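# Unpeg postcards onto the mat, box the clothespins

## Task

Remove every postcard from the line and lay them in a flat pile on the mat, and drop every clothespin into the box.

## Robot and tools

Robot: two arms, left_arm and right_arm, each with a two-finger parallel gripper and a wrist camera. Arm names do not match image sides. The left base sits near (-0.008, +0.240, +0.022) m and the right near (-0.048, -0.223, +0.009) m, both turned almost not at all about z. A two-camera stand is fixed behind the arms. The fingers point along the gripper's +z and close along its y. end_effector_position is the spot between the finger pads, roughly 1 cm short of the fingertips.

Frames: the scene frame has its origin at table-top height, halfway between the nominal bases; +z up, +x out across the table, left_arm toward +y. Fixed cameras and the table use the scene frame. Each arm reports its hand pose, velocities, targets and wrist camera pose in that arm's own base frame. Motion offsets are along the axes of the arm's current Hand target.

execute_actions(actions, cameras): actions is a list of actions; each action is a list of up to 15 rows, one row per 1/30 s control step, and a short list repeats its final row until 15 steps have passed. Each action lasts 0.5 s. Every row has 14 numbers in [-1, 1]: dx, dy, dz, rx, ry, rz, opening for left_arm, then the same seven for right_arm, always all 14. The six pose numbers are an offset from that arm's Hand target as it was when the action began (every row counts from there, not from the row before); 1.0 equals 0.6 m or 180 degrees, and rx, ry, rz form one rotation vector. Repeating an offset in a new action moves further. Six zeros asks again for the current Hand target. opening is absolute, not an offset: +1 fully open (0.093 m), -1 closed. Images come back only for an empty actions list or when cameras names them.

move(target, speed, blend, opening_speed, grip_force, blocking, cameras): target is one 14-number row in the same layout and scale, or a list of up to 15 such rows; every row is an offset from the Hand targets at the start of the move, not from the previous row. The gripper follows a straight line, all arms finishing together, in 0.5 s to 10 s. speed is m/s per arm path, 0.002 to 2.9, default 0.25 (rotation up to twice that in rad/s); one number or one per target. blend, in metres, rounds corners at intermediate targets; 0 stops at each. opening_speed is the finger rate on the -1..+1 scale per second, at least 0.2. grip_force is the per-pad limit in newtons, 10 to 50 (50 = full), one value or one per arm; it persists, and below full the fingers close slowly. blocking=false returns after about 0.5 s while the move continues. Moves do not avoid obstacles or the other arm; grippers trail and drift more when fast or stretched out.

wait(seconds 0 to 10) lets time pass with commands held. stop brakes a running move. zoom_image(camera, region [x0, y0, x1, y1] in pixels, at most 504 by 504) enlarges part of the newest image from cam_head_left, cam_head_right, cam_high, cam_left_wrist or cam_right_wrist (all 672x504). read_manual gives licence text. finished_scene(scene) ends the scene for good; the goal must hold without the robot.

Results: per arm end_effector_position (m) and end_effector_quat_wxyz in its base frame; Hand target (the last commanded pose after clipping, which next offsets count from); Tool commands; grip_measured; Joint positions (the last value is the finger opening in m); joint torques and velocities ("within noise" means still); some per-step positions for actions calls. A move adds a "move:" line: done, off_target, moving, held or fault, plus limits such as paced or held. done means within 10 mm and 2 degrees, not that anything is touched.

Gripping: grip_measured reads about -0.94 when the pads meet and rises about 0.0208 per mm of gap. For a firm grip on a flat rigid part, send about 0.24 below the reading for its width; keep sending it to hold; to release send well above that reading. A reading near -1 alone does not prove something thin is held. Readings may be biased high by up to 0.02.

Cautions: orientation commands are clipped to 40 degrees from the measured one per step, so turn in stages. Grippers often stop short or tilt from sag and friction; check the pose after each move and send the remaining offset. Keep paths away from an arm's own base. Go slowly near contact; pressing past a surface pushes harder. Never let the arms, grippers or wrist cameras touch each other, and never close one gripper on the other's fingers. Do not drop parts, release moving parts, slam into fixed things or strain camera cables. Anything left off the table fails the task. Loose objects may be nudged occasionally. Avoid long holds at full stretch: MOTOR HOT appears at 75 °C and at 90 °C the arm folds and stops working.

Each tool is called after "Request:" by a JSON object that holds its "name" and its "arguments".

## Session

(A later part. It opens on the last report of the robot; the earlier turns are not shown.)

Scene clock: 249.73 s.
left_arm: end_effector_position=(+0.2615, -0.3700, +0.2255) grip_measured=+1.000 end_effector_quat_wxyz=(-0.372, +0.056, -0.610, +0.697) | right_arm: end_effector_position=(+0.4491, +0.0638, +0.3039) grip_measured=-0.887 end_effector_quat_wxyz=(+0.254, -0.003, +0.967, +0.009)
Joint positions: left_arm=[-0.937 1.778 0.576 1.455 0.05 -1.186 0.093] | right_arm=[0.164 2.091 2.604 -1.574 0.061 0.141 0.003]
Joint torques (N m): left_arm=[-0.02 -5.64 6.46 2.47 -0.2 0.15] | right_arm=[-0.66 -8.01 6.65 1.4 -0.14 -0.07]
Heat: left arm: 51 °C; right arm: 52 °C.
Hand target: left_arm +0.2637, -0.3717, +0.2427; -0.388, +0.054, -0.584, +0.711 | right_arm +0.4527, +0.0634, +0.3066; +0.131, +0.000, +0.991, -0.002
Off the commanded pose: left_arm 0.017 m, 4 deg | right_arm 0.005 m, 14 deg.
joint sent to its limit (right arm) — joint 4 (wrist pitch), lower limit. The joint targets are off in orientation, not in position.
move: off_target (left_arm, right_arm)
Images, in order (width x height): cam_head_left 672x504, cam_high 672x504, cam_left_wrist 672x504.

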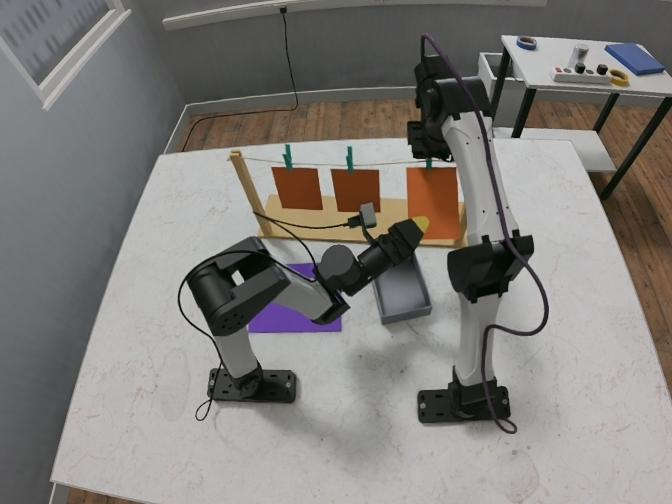

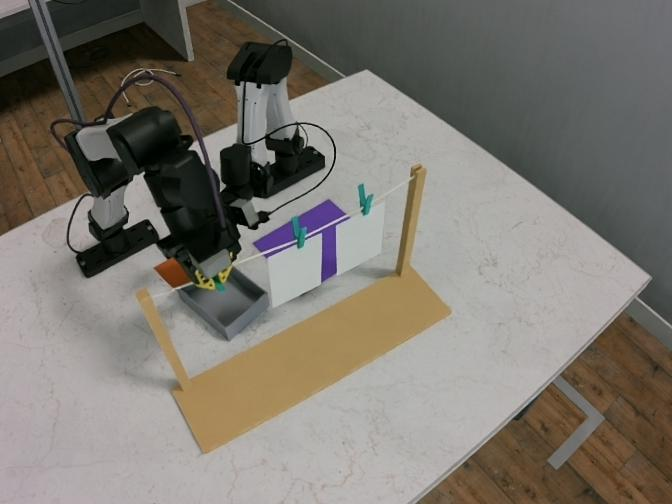

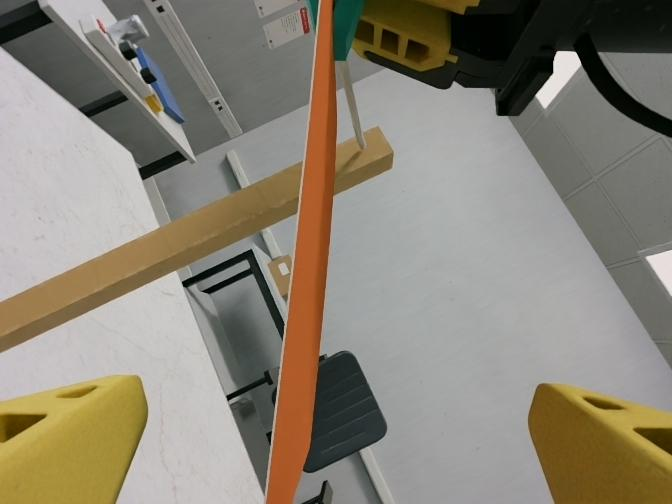

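Request:
{"name": "move", "arguments": {"target": [[0,0.010,0.01,0,0,0,1,0,0,0,0,0,0,-1],[0,0.010,0.01,0,0,0,-1,0,0,0,0,0,0,-1]], "speed": 0.1, "grip_force": [30,50], "cameras": ["cam_left_wrist","cam_head_left","cam_high"]}}

Scene clock: 264.07 s.
left_arm: end_effector_position=(+0.2663, -0.3762, +0.2201) grip_measured=-0.951 end_effector_quat_wxyz=(-0.371, +0.057, -0.613, +0.695) | right_arm: end_effector_position=(+0.4490, +0.0639, +0.3038) grip_measured=-0.887 end_effector_quat_wxyz=(+0.254, -0.003, +0.967, +0.009)
Joint positions: left_arm=[-0.937 1.813 0.602 1.455 0.049 -1.186 0] | right_arm=[0.164 2.091 2.604 -1.574 0.06 0.141 0.003]
Joint torques (N m): left_arm=[0.59 -5.9 6.43 2.56 -0.15 0.14] | right_arm=[-0.66 -8.02 6.65 1.41 -0.14 -0.08]
Heat: left arm: 50 °C; right arm: 51 °C.
Hand target: left_arm +0.2698, -0.3764, +0.2392; -0.388, +0.054, -0.584, +0.711 | right_arm +0.4527, +0.0634, +0.3066; +0.131, +0.000, +0.991, -0.002
Off the commanded pose: left_arm 0.020 m, 4 deg | right_arm 0.005 m, 14 deg.
joint sent to its limit (right arm) — joint 4 (wrist pitch), lower limit.
grip_force (N): 30, 50
move: moving (left_arm; no rest 5 s after target 2's new opening was sent), off_target (right_arm); target 2's new opening was sent with left_arm's hand 0.020 m and 4 deg from that target
Images, in order (width x height): cam_head_left 672x504, cam_high 672x504, cam_left_wrist 672x504.

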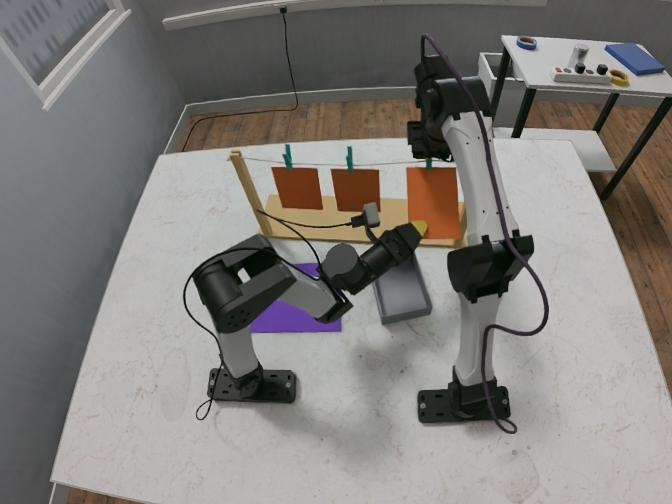

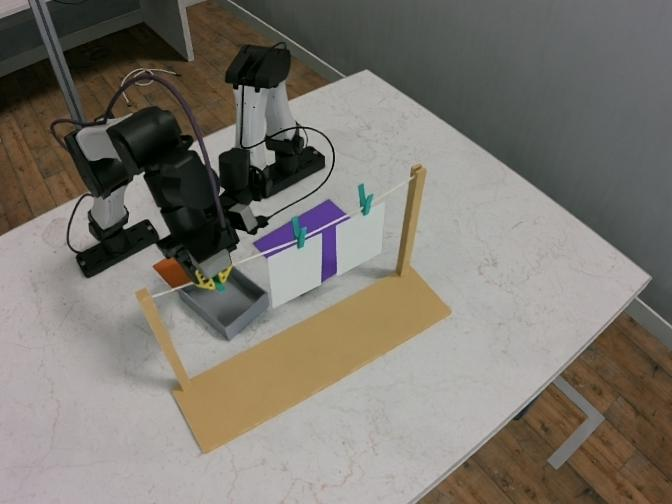

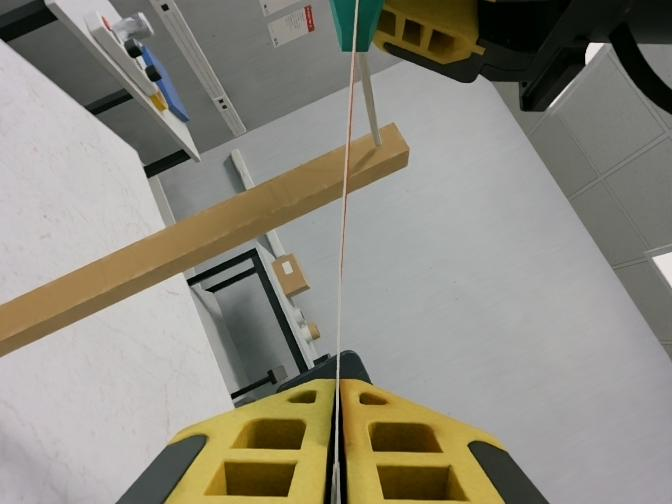

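Request:
{"name": "move", "arguments": {"target": [0.068,0,-0.056,0,0,0,-1,0,0,0,0,0,0,-1], "speed": 0.05, "grip_force": 50, "cameras": ["cam_left_wrist","cam_head_left","cam_high"]}}

Scene clock: 271.07 s.
left_arm: end_effector_position=(+0.2276, -0.3821, +0.1870) grip_measured=-0.982 end_effector_quat_wxyz=(+0.361, -0.056, +0.647, -0.669) | right_arm: end_effector_position=(+0.4455, +0.0640, +0.3019) grip_measured=-0.887 end_effector_quat_wxyz=(+0.246, -0.004, +0.969, +0.010)
Joint positions: left_arm=[-1.059 1.813 0.508 1.462 -0.069 -1.152 0] | right_arm=[0.164 2.091 2.604 -1.59 0.056 0.141 0.003]
Joint torques (N m): left_arm=[-0.17 -7.2 3.14 3.19 -0.2 0.16] | right_arm=[-0.7 -7.99 6.64 1.58 -0.11 -0.07]
Heat: left arm: 50 °C; right arm: 51 °C.
Hand target: left_arm +0.2237, -0.3751, +0.2134; +0.388, -0.054, +0.584, -0.711 | right_arm +0.4527, +0.0634, +0.3066; +0.131, +0.000, +0.991, -0.002
Off the commanded pose: left_arm 0.028 m, 9 deg | right_arm 0.009 m, 13 deg.
joint read past its limit (right arm) — joint 4 (wrist pitch), lower limit.
joint sent to its limit (left arm) — joint 4 (wrist pitch), upper limit. The joint targets are off in orientation, not in position.
joint sent to its limit (right arm) — joint 4 (wrist pitch), lower limit. The joint targets are off in orientation, not in position.
move: off_target (left_arm, right_arm)
Images, in order (width x height): cam_head_left 672x504, cam_high 672x504, cam_left_wrist 672x504.

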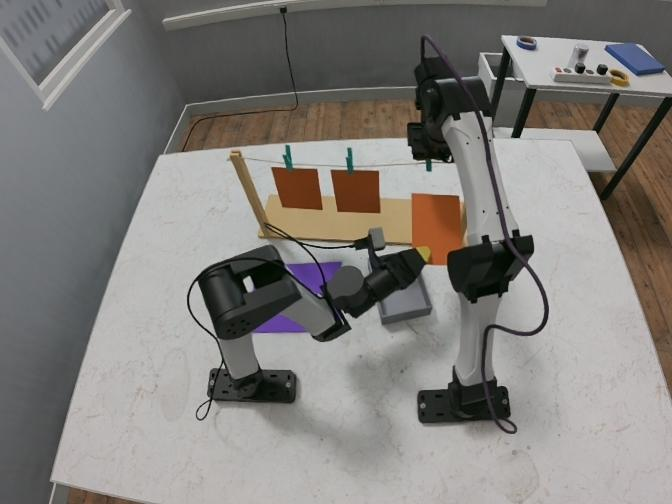

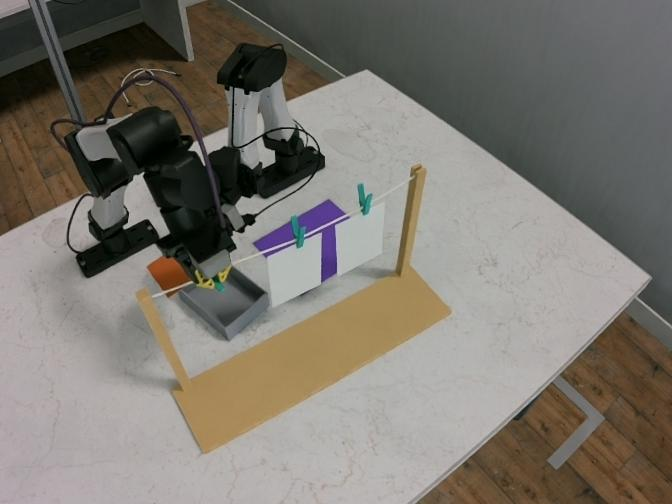

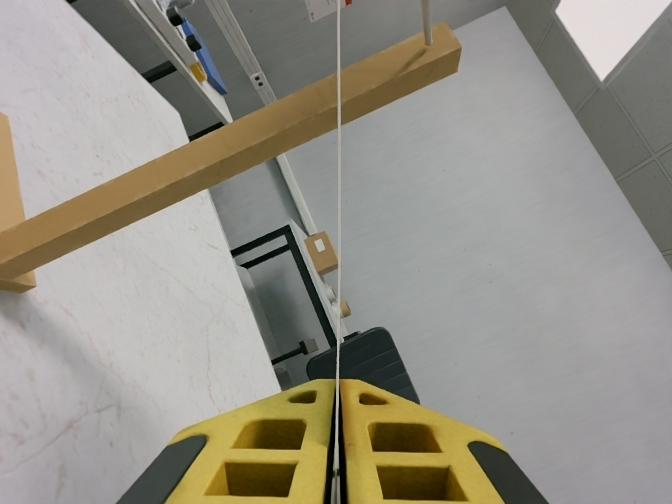

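Request:
{"name": "move", "arguments": {"target": [-0.163,-0.058,-0.253,0,0,0,-1,0,0,0,0,0,0,-1], "speed": 0.15, "cameras": ["cam_left_wrist","cam_head_left","cam_high"]}}

Scene clock: 303.17 s.
left_arm: end_effector_position=(+0.1972, -0.1976, +0.2376) grip_measured=-0.982 end_effector_quat_wxyz=(-0.387, +0.052, -0.591, +0.706) | right_arm: end_effector_position=(+0.4455, +0.0640, +0.3019) grip_measured=-0.887 end_effector_quat_wxyz=(+0.246, -0.004, +0.969, +0.010)
Joint positions: left_arm=[-0.535 0.922 -0.006 1.259 0.425 -1.298 0] | right_arm=[0.164 2.091 2.604 -1.59 0.056 0.141 0.003]
Joint torques (N m): left_arm=[0.83 -1.58 4.33 1.83 -0.07 0.01] | right_arm=[-0.68 -7.99 6.63 1.58 -0.11 -0.07]
Heat: left arm: 52 °C; right arm: 51 °C.
Hand target: left_arm +0.1939, -0.1947, +0.2334; -0.388, +0.054, -0.584, +0.711 | right_arm +0.4527, +0.0634, +0.3066; +0.131, +0.000, +0.991, -0.002
Off the commanded pose: left_arm 0.006 m, 1 deg | right_arm 0.009 m, 13 deg.
joint read past its limit (right arm) — joint 4 (wrist pitch), lower limit.
joint sent to its limit (left arm) — joint 3 (elbow), lower limit, where the elbow is as bent as it goes. The joint targets still meet the commanded pose.
joint sent to its limit (right arm) — joint 4 (wrist pitch), lower limit. The joint targets are off in orientation, not in position.
move: off_target (right_arm)
Images, in order (width x height): cam_head_left 672x504, cam_high 672x504, cam_left_wrist 672x504.

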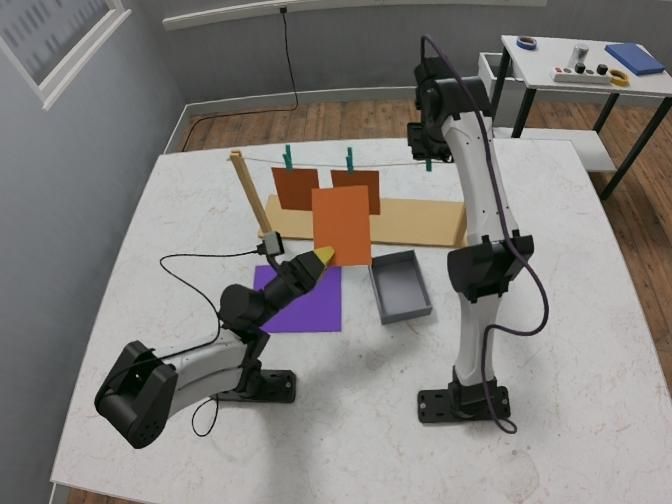

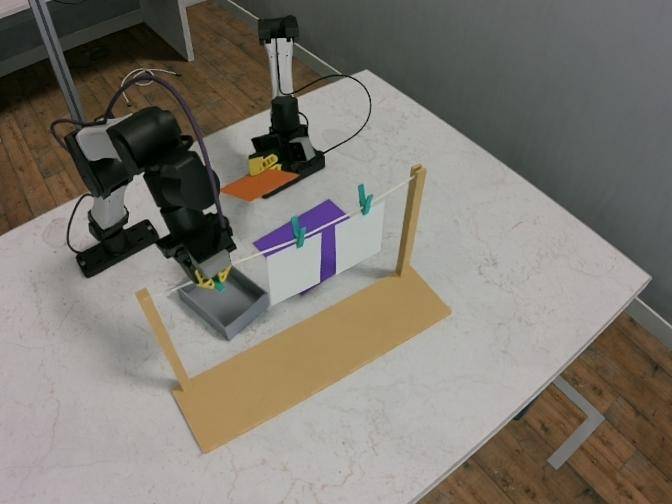

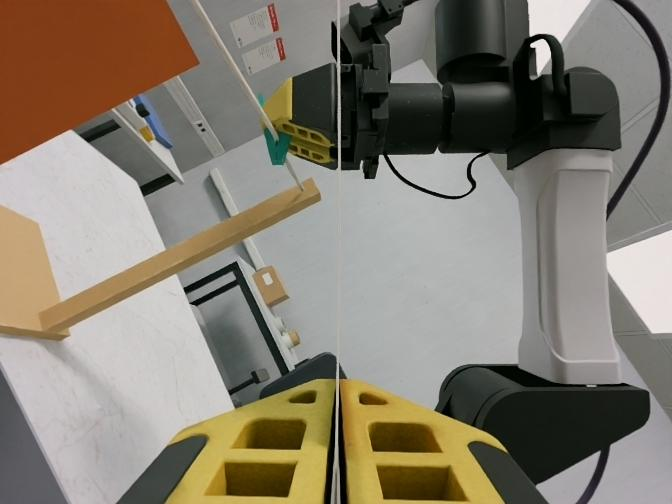

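Request:
{"name": "move", "arguments": {"target": [[0,0,0,0,0,0,-1,0.012,0,-0.02,0,-0.214,0,-1],[0,0,0,0,0,0,-1,0.0235,0,-0.041,0,-0.428,0,-1],[0,0,0,0,0,0,-1,0.0235,0,-0.041,0,-0.428,0,-0.3]], "speed": 0.2, "blend": [0.01,0,0], "cameras": ["cam_right_wrist","cam_high"]}}

Scene clock: 318.90 s.
left_arm: end_effector_position=(+0.1972, -0.1977, +0.2375) grip_measured=-0.982 end_effector_quat_wxyz=(-0.387, +0.052, -0.591, +0.706) | right_arm: end_effector_position=(+0.4346, +0.0628, +0.3205) grip_measured=-0.302 end_effector_quat_wxyz=(+0.711, -0.002, +0.703, -0.002)
Joint positions: left_arm=[-0.535 0.922 -0.006 1.259 0.426 -1.298 0] | right_arm=[0.232 1.312 0.869 0.454 0.232 -0.008 0.031]
Joint torques (N m): left_arm=[0.79 -1.48 4.37 1.85 -0.07 0.01] | right_arm=[0.21 -5.44 6.12 2.57 0.01 -0.11]
Heat: left arm: 48 °C; right arm: 50 °C.
Hand target: left_arm +0.1955, -0.1964, +0.2349; -0.384, +0.052, -0.593, +0.706 (not the last commanded pose) | right_arm +0.4327, +0.0636, +0.3267; +0.720, -0.001, +0.694, -0.002
Off the commanded pose: left_arm 0.006 m, 1 deg | right_arm 0.007 m, 1 deg.
move: done
Images, in order (width x height): cam_high 672x504, cam_right_wrist 672x504.

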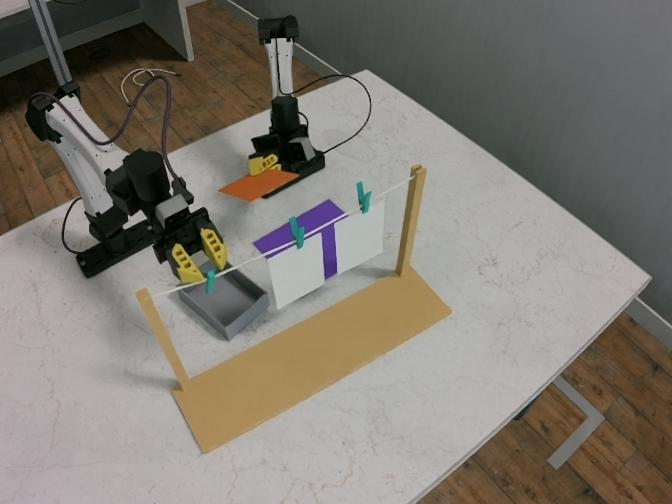

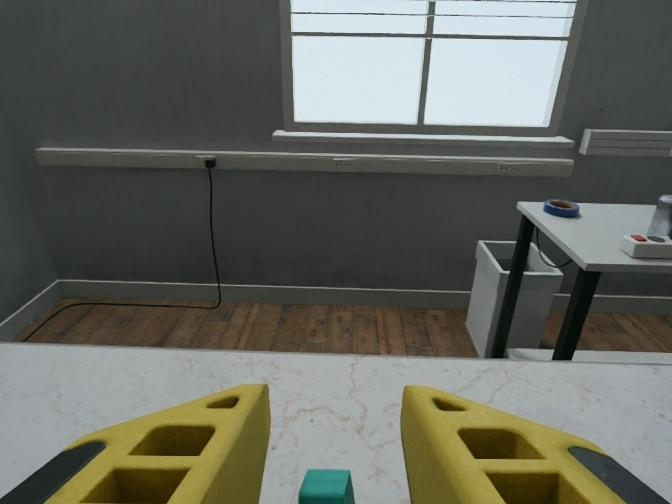

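Request:
{"name": "move", "arguments": {"target": [[0,0,0,0,0,0,-1,-0.02,0,-0.2,0,0,0,-0.3]], "speed": 0.2, "cameras": ["cam_right_wrist","cam_high"]}}

Request:
{"name": "zoom_image", "arguments": {"camera": "cam_high", "region": [130, 210, 310, 350]}}

Scene clock: 325.80 s.
left_arm: end_effector_position=(+0.1972, -0.1977, +0.2375) grip_measured=-0.982 end_effector_quat_wxyz=(-0.387, +0.052, -0.591, +0.706) | right_arm: end_effector_position=(+0.3128, +0.0629, +0.3364) grip_measured=-0.302 end_effector_quat_wxyz=(+0.721, +0.000, +0.693, +0.000)
Joint positions: left_arm=[-0.535 0.922 -0.006 1.259 0.426 -1.298 0] | right_arm=[0.411 0.783 0.651 0.175 0.412 -0.017 0.031]
Joint torques (N m): left_arm=[0.77 -1.48 4.37 1.85 -0.07 0.01] | right_arm=[0.34 -1.2 5.98 2.27 -0.01 -0.08]
Heat: left arm: 48 °C; right arm: 49 °C.
Hand target: left_arm +0.1955, -0.1964, +0.2349; -0.384, +0.052, -0.593, +0.706 | right_arm +0.3123, +0.0638, +0.3344; +0.720, -0.001, +0.694, -0.002
Off the commanded pose: left_arm 0.003 m, 0 deg | right_arm 0.002 m, 0 deg.
move: done
Images, in order (width x height): cam_high 672x504, cam_right_wrist 672x504.

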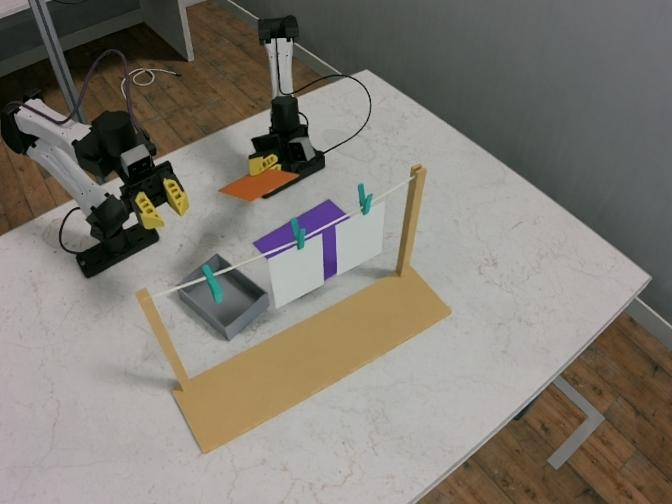

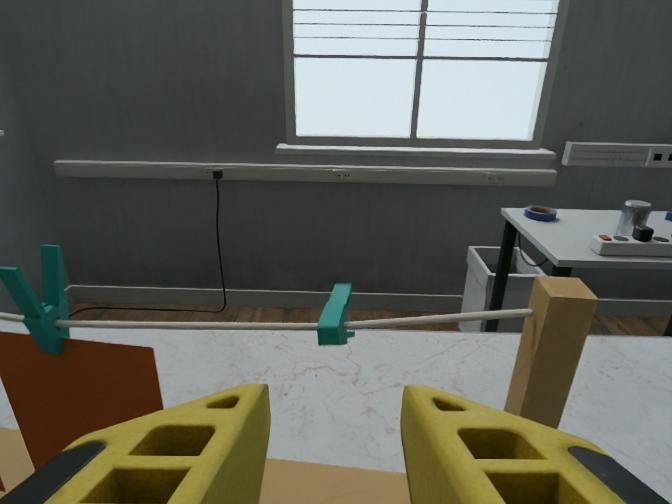

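Scaled by 2.800.

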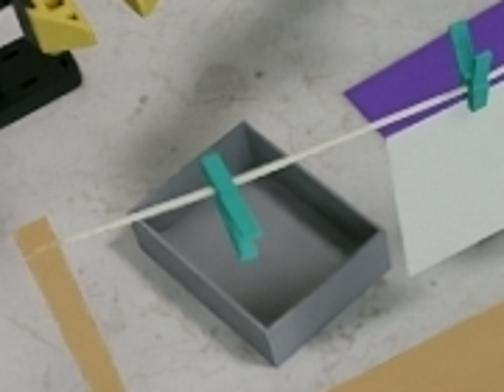

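Request:
{"name": "move", "arguments": {"target": [-0.098,0.031,-0.030,0,0,0,-1,0.124,0.03,-0.027,-0.287,0.068,0.407,1], "speed": 0.25, "cameras": ["all"]}}

Scene clock: 367.63 s.
left_arm: end_effector_position=(+0.2384, -0.1476, +0.2071) grip_measured=-0.982 end_effector_quat_wxyz=(+0.346, -0.101, +0.630, -0.688) | right_arm: end_effector_position=(+0.3092, +0.0813, +0.2347) grip_measured=+1.000 end_effector_quat_wxyz=(+0.392, +0.179, +0.610, +0.665)
Joint positions: left_arm=[-0.094 1.187 0.012 1.454 0.832 -1.472 0] | right_arm=[-0.167 1.322 0.229 1.406 -0.895 1.572 0.093]
Joint torques (N m): left_arm=[0.8 -1.35 6.43 3.01 -0.11 -0.01] | right_arm=[-0.46 -2.54 4.27 3.8 0.05 -0.02]
Heat: left arm: 48 °C; right arm: 49 °C.
Hand target: left_arm +0.2361, -0.1466, +0.2356; +0.384, -0.052, +0.593, -0.706 | right_arm +0.2989, +0.0814, +0.2594; +0.441, +0.107, +0.559, +0.694
Off the commanded pose: left_arm 0.029 m, 9 deg | right_arm 0.027 m, 12 deg.
joint sent to its limit (left arm) — joint 4 (wrist pitch), upper limit. The joint targets still meet the commanded pose.
joint sent to its limit (right arm) — joint 4 (wrist pitch), upper limit. The joint targets are off in orientation, not in position.
move: off_target (left_arm, right_arm)

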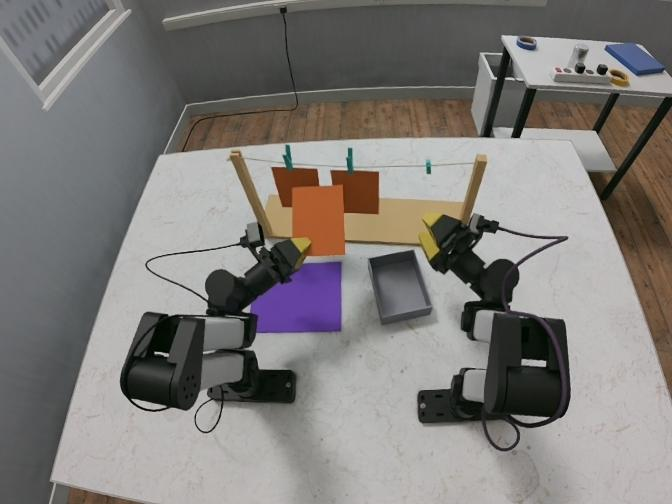

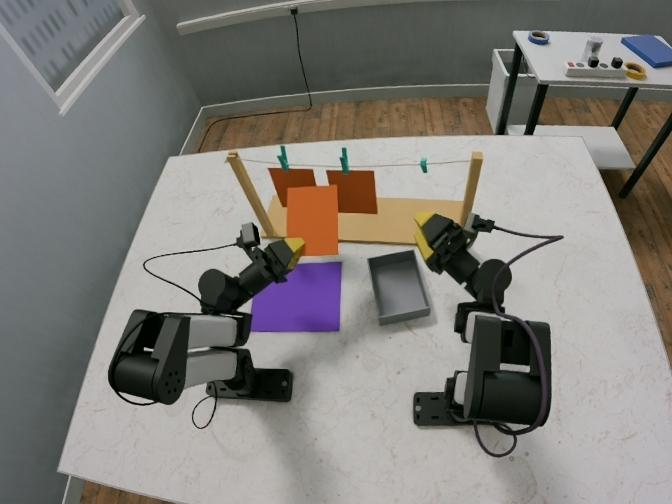

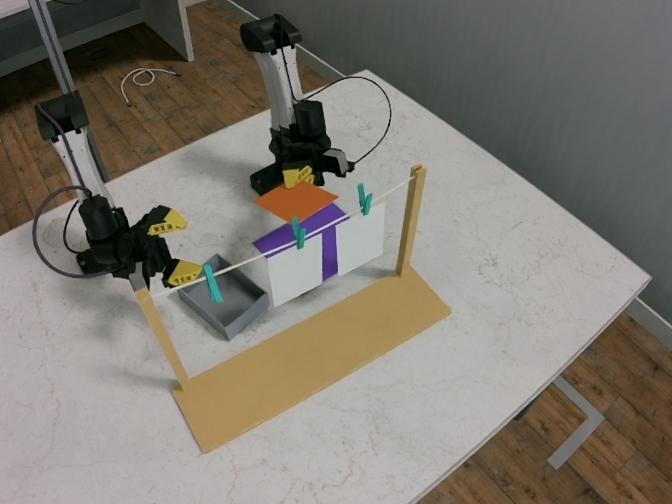

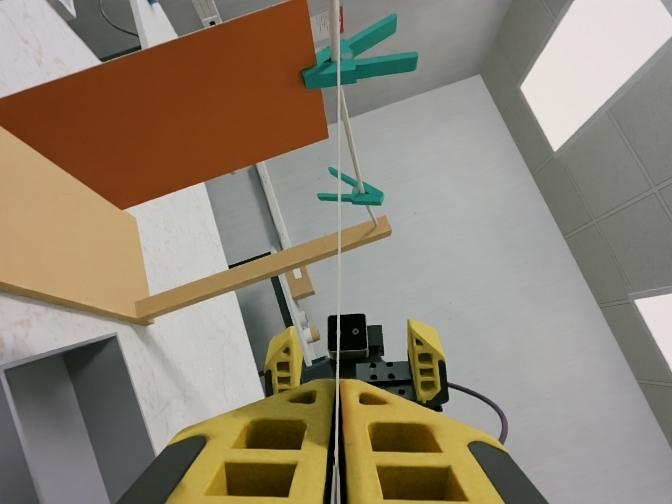

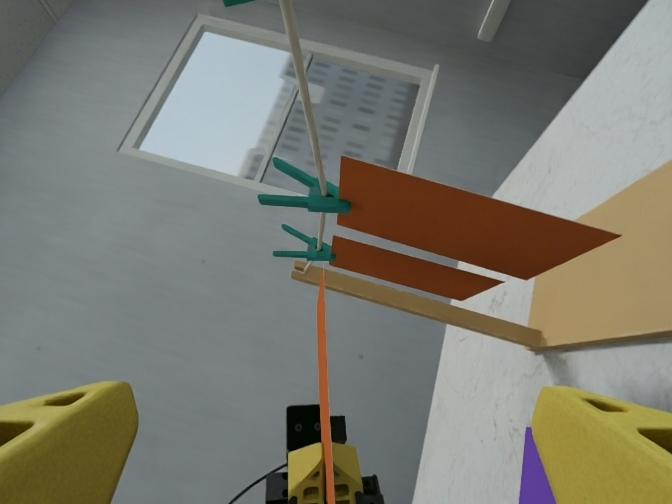

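Request:
{"name": "move", "arguments": {"target": [0,0,0,0,0,0,-1,0.283,0.012,0.105,0,0,0,1], "speed": 0.15, "cameras": ["cam_right_wrist","cam_left_wrist","cam_head_left"]}}

Scene clock: 390.60 s.
left_arm: end_effector_position=(+0.2384, -0.1476, +0.2071) grip_measured=-0.982 end_effector_quat_wxyz=(+0.346, -0.101, +0.630, -0.688) | right_arm: end_effector_position=(+0.2368, +0.2496, +0.1845) grip_measured=+1.000 end_effector_quat_wxyz=(+0.396, +0.127, +0.651, +0.635)
Joint positions: left_arm=[-0.094 1.187 0.012 1.454 0.832 -1.473 0] | right_arm=[0.803 1.409 0.121 1.408 -0.017 1.208 0.093]
Joint torques (N m): left_arm=[0.79 -1.35 6.42 3.01 -0.11 -0.01] | right_arm=[0.29 -2.48 5.96 4.16 0.08 -0.25]
Heat: left arm: 55 °C; right arm: 60 °C.
Hand target: left_arm +0.2361, -0.1466, +0.2356; +0.384, -0.052, +0.593, -0.706 | right_arm +0.2358, +0.2488, +0.2292; +0.441, +0.107, +0.559, +0.694
Off the commanded pose: left_arm 0.029 m, 9 deg | right_arm 0.045 m, 14 deg.
joint sent to its limit (left arm) — joint 4 (wrist pitch), upper limit. The joint targets still meet the commanded pose.
joint sent to its limit (right arm) — joint 4 (wrist pitch), upper limit. The joint targets are off in orientation, not in position.
move: off_target (left_arm, right_arm)
Images, in order (width x height): cam_head_left 672x504, cam_left_wrist 672x504, cam_right_wrist 672x504.

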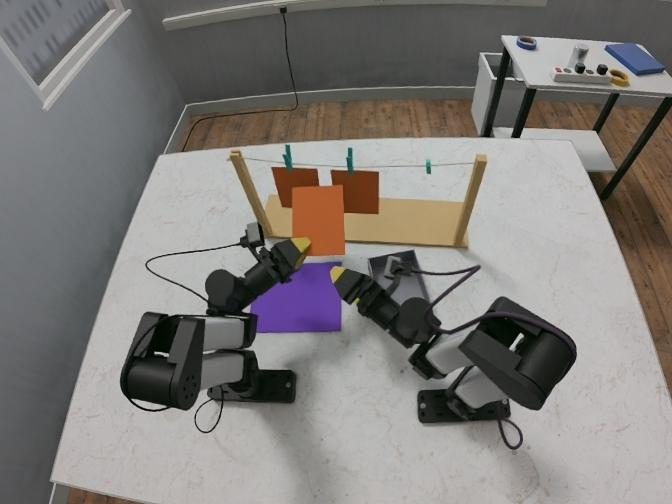

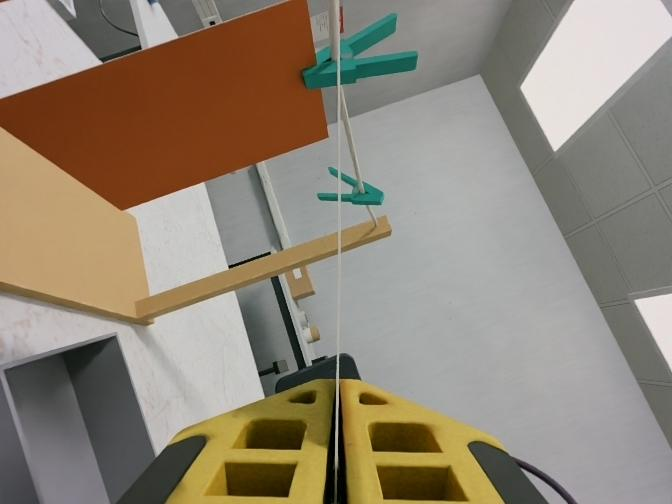

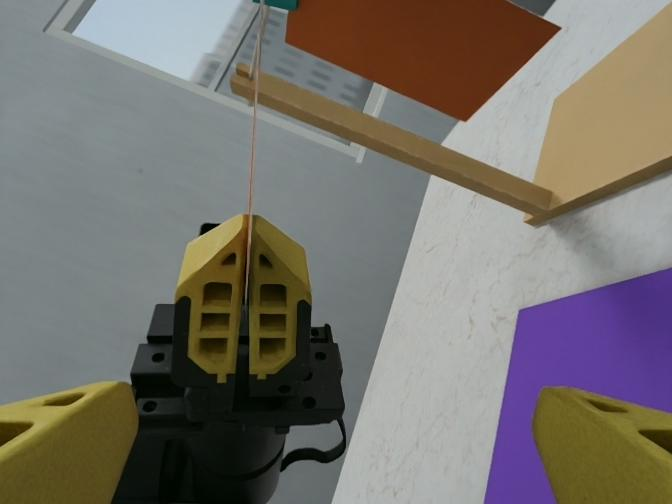

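Request:
{"name": "move", "arguments": {"target": [[0,0,0,0,0,0,-1,-0.019,0.049,0.020,0,0,0,1],[0,0,0,0,0,0,-1,-0.036,0.0175,0.095,0,0,0,1]], "speed": 0.1, "cameras": ["cam_right_wrist","cam_head_left"]}}

Scene clock: 404.30 s.
left_arm: end_effector_position=(+0.2384, -0.1476, +0.2071) grip_measured=-0.982 end_effector_quat_wxyz=(+0.346, -0.101, +0.630, -0.688) | right_arm: end_effector_position=(+0.2798, +0.2737, +0.2397) grip_measured=+1.000 end_effector_quat_wxyz=(+0.424, +0.117, +0.600, +0.668)
Joint positions: left_arm=[-0.094 1.187 0.012 1.454 0.832 -1.473 0] | right_arm=[0.747 1.501 0.354 1.404 -0.063 1.215 0.093]
Joint torques (N m): left_arm=[0.79 -1.33 6.43 3.01 -0.11 -0.01] | right_arm=[-0.65 -3.69 6.6 3.18 -0.16 -0.04]
Heat: left arm: 57 °C; right arm: 66 °C.
Hand target: left_arm +0.2361, -0.1466, +0.2356; +0.384, -0.052, +0.593, -0.706 | right_arm +0.2798, +0.2720, +0.2659; +0.441, +0.107, +0.559, +0.694
Off the commanded pose: left_arm 0.029 m, 9 deg | right_arm 0.026 m, 6 deg.
joint sent to its limit (left arm) — joint 4 (wrist pitch), upper limit. The joint targets still meet the commanded pose.
move: off_target (left_arm, right_arm)
Images, in order (width x height): cam_head_left 672x504, cam_right_wrist 672x504.

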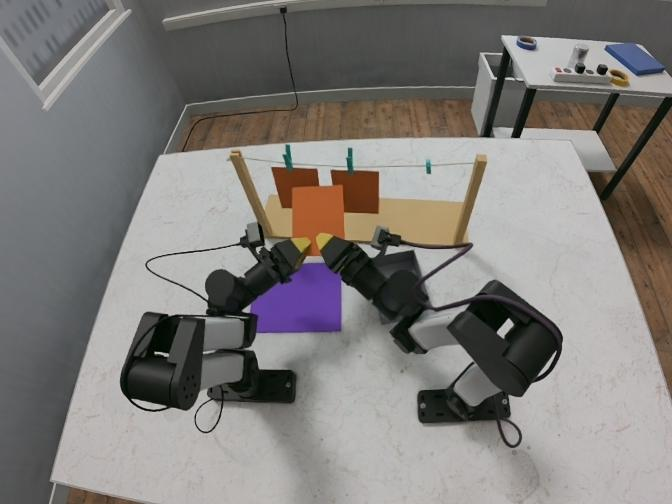

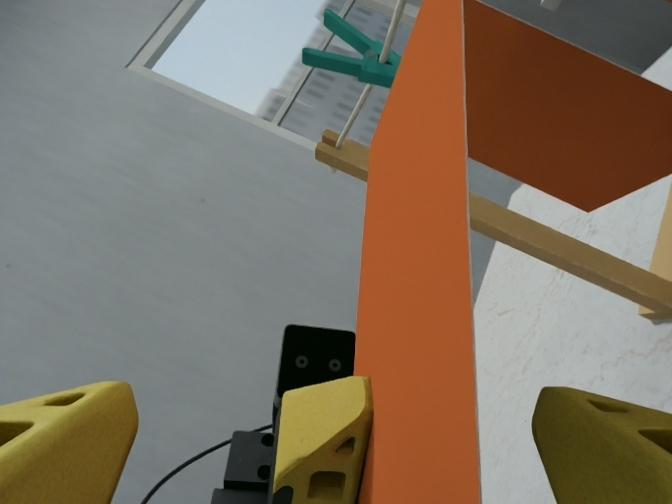

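Request:
{"name": "move", "arguments": {"target": [0,0,0,0,0,0,-1,0.012,-0.0317,-0.013,0,0,0,1], "speed": 0.1, "cameras": ["cam_right_wrist"]}}

Scene clock: 410.13 s.
left_arm: end_effector_position=(+0.2384, -0.1476, +0.2071) grip_measured=-0.982 end_effector_quat_wxyz=(+0.346, -0.101, +0.630, -0.688) | right_arm: end_effector_position=(+0.2849, +0.2788, +0.2109) grip_measured=+1.000 end_effector_quat_wxyz=(+0.410, +0.124, +0.628, +0.650)
Joint positions: left_arm=[-0.094 1.187 0.012 1.454 0.832 -1.473 0] | right_arm=[0.747 1.576 0.349 1.409 -0.064 1.215 0.093]
Joint torques (N m): left_arm=[0.79 -1.35 6.43 3.01 -0.11 -0.01] | right_arm=[-0.72 -4.04 4.01 4.12 -0.13 -0.08]
Heat: left arm: 58 °C; right arm: 65 °C.
Hand target: left_arm +0.2361, -0.1466, +0.2356; +0.384, -0.052, +0.593, -0.706 | right_arm +0.2800, +0.2717, +0.2441; +0.441, +0.107, +0.559, +0.694
Off the commanded pose: left_arm 0.029 m, 9 deg | right_arm 0.034 m, 10 deg.
joint sent to its limit (left arm) — joint 4 (wrist pitch), upper limit. The joint targets still meet the commanded pose.
joint sent to its limit (right arm) — joint 4 (wrist pitch), upper limit. The joint targets still meet the commanded pose.
move: off_target (left_arm, right_arm)
Images, in order (width x height): cam_right_wrist 672x504.

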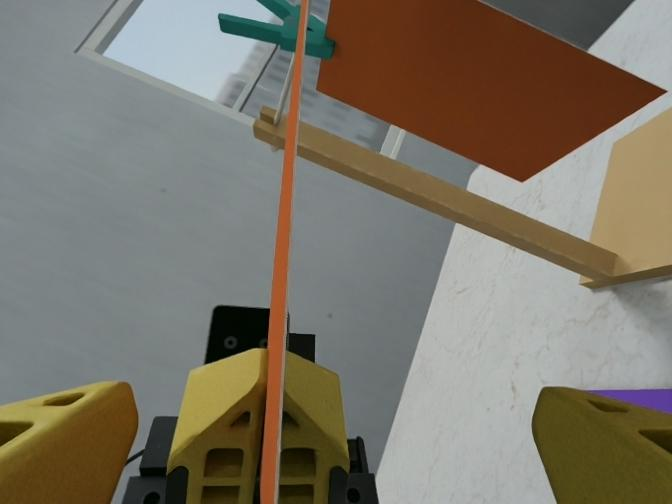

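Request:
{"name": "move", "arguments": {"target": [[0,0,0,0,0,0,-1,0,0.014,0,0,0,0,1],[0,0,0,0,0,0,-1,0,0.014,0,0,0,0,-1]], "speed": 0.1, "grip_force": [50,40], "cameras": ["cam_right_wrist","cam_head_left"]}}

Scene clock: 420.87 s.
left_arm: end_effector_position=(+0.2381, -0.1484, +0.2052) grip_measured=-0.982 end_effector_quat_wxyz=(+0.333, -0.108, +0.631, -0.692) | right_arm: end_effector_position=(+0.2802, +0.2794, +0.2222) grip_measured=-0.986 end_effector_quat_wxyz=(+0.396, +0.128, +0.612, +0.672)
Joint positions: left_arm=[-0.094 1.195 0.012 1.454 0.839 -1.497 0] | right_arm=[0.75 1.559 0.349 1.43 -0.079 1.262 0]
Joint torques (N m): left_arm=[0.65 -2.03 6.32 3.02 -0.21 0.21] | right_arm=[0.08 -4.26 4.05 3.84 0.22 -0.62]
Heat: left arm: 59 °C; right arm: 69 °C.
Hand target: left_arm +0.2361, -0.1466, +0.2357; +0.384, -0.052, +0.593, -0.706 | right_arm +0.2758, +0.2718, +0.2515; +0.441, +0.107, +0.559, +0.694
Off the commanded pose: left_arm 0.031 m, 10 deg | right_arm 0.031 m, 9 deg.
joint sent to its limit (left arm) — joint 4 (wrist pitch), upper limit. The joint targets still meet the commanded pose.
joint sent to its limit (right arm) — joint 4 (wrist pitch), upper limit. The joint targets still meet the commanded pose.
grip_force (N): 50, 40
move: off_target (left_arm, right_arm); target 2's new opening was sent with right_arm's hand 0.042 m and 10 deg from that target
Images, in order (width x height): cam_head_left 672x504, cam_right_wrist 672x504.

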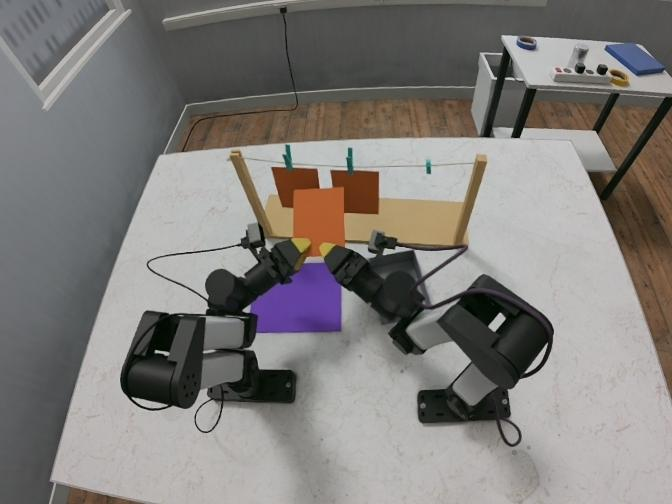

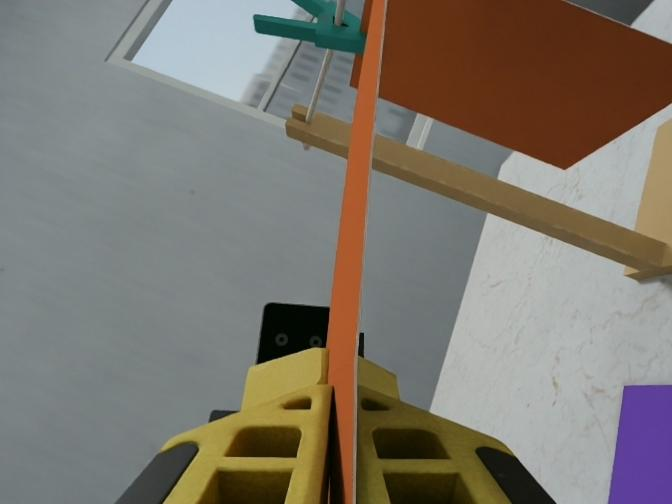

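Request:
{"name": "move", "arguments": {"target": [[0,0,0,0,0,0,0.6,0,0,0,0,0,0,-1],[-0.158,0.021,-0.131,0,0,0,0.6,0,0,0,0,0,0,-1]], "speed": 0.15, "cameras": ["cam_right_wrist","cam_head_left","cam_high"]}}

Scene clock: 435.53 s.
left_arm: end_effector_position=(+0.2684, -0.0276, +0.2200) grip_measured=+0.598 end_effector_quat_wxyz=(+0.343, -0.158, +0.665, -0.644) | right_arm: end_effector_position=(+0.2811, +0.2784, +0.2212) grip_measured=-0.988 end_effector_quat_wxyz=(+0.410, +0.121, +0.615, +0.663)
Joint positions: left_arm=[0.559 1.289 0.22 1.455 1.395 -1.694 0.074] | right_arm=[0.751 1.559 0.347 1.43 -0.069 1.226 0]
Joint torques (N m): left_arm=[0.8 -2.33 6.65 2.59 -0.23 -0.03] | right_arm=[-0.06 -4.29 4.15 3.85 0.07 -0.2]
Heat: left arm: 60 °C; right arm: 72 °C.
Hand target: left_arm +0.2669, -0.0268, +0.2378; +0.384, -0.052, +0.593, -0.706 | right_arm +0.2758, +0.2718, +0.2514; +0.441, +0.107, +0.559, +0.694
Off the commanded pose: left_arm 0.018 m, 17 deg | right_arm 0.031 m, 8 deg.
joint sent to its limit (left arm) — joint 4 (wrist pitch), upper limit. The joint targets are off in orientation, not in position.
joint sent to its limit (right arm) — joint 4 (wrist pitch), upper limit. The joint targets still meet the commanded pose.
grip_force (N): 50, 40
move: off_target (left_arm, right_arm)
Images, in order (width x height): cam_head_left 672x504, cam_high 672x504, cam_right_wrist 672x504.

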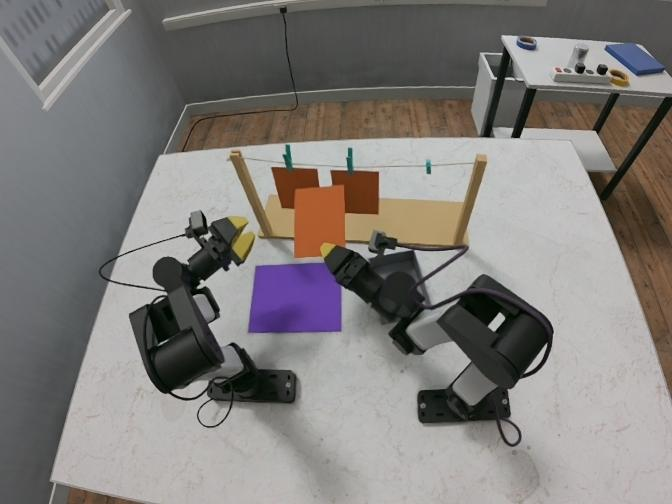

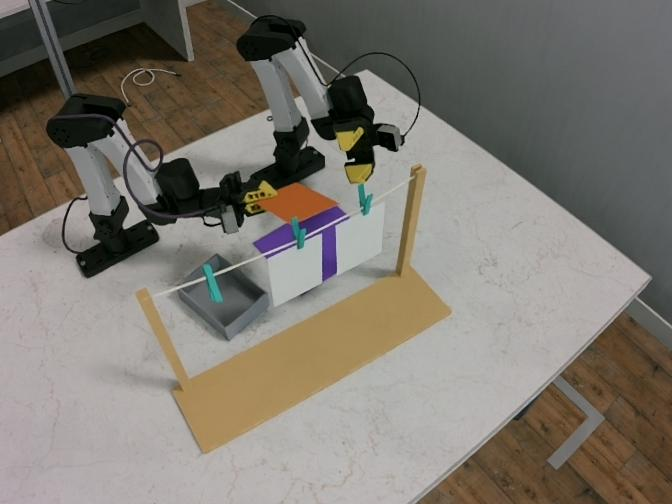

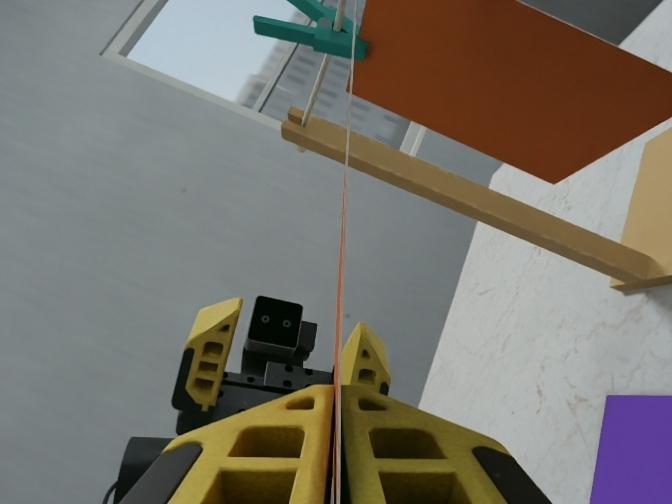

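Request:
{"name": "move", "arguments": {"target": [[-0.156,-0.219,0,0,0,0,0.6,0,0,0,0,0,0,-1],[-0.156,-0.219,0,0,0,0,0.6,0.294,-0.167,-0.058,0.2106,0.027,0.111,-1]], "speed": [0.25,0.2], "blend": [0.05,0], "cameras": ["cam_right_wrist","cam_head_left","cam_high"]}}

Scene clock: 467.63 s.
left_arm: end_effector_position=(+0.2716, +0.0291, +0.3756) grip_measured=+0.598 end_effector_quat_wxyz=(+0.430, -0.159, +0.645, -0.611) | right_arm: end_effector_position=(+0.1971, +0.3698, +0.0849) grip_measured=-0.988 end_effector_quat_wxyz=(+0.232, +0.304, +0.752, +0.537)
Joint positions: left_arm=[0.762 1.139 0.676 1.37 1.422 -2.101 0.074] | right_arm=[1.257 1.73 0.505 0.866 0.452 1.709 0]
Joint torques (N m): left_arm=[0.8 -3.28 7.73 0.72 -0.76 -0.02] | right_arm=[0.27 -5.41 6.26 2.15 0.28 0.01]
Heat: left arm: 56 °C; right arm: 74 °C. Fold the right arm in close to its base, or ease its load, before you think long.
Hand target: left_arm +0.2693, +0.0300, +0.3888; +0.384, -0.052, +0.593, -0.706 | right_arm +0.1991, +0.3756, +0.0912; +0.234, +0.308, +0.744, +0.544
Off the commanded pose: left_arm 0.013 m, 18 deg | right_arm 0.009 m, 1 deg.
MOTOR HOT: joint 4 (wrist pitch) of the right arm reports 74 °C; the controller's stop level is 90 °C. To cool a motor, set the load down, stop pushing, or move to a pose that needs little force.
joint sent to its limit (left arm) — joint 6 (wrist roll), lower limit. The joint targets are off in orientation, not in position.
grip_force (N): 50, 40
move: off_target (left_arm)
Images, in order (width x height): cam_head_left 672x504, cam_high 672x504, cam_right_wrist 672x504.

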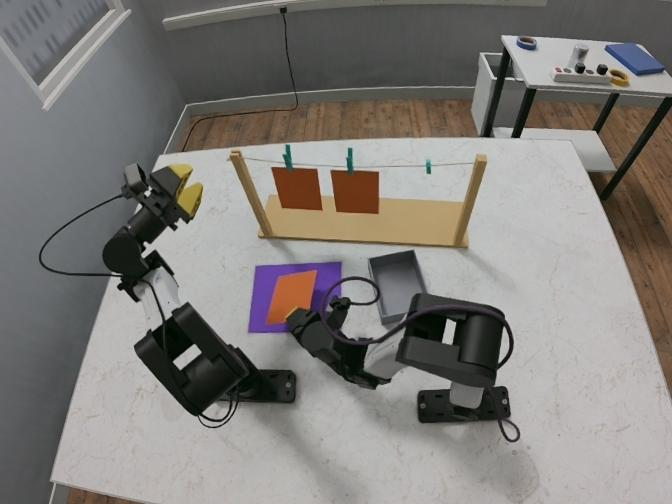

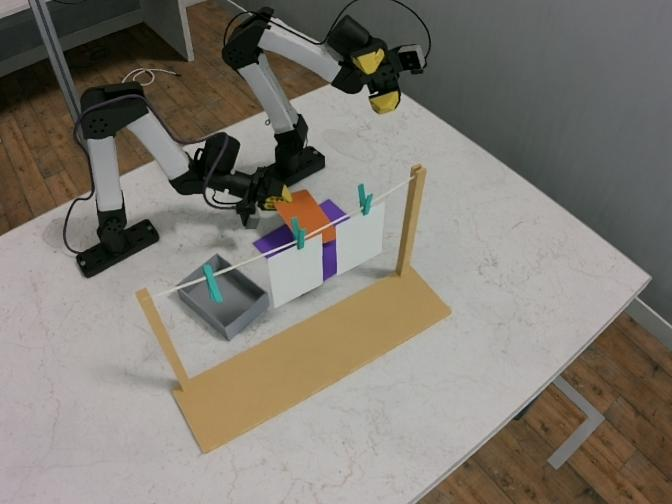

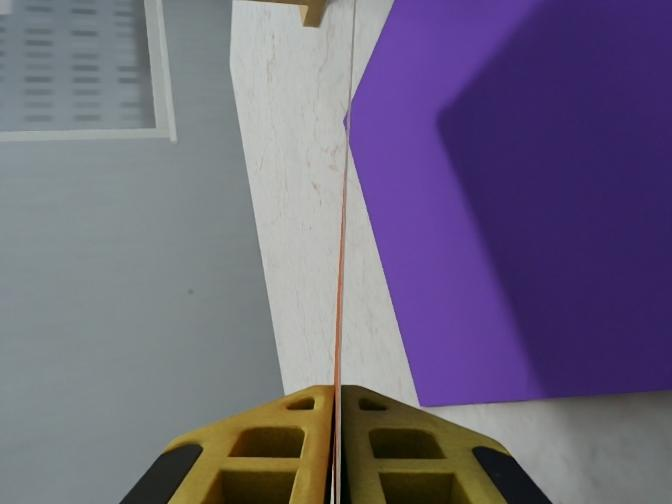

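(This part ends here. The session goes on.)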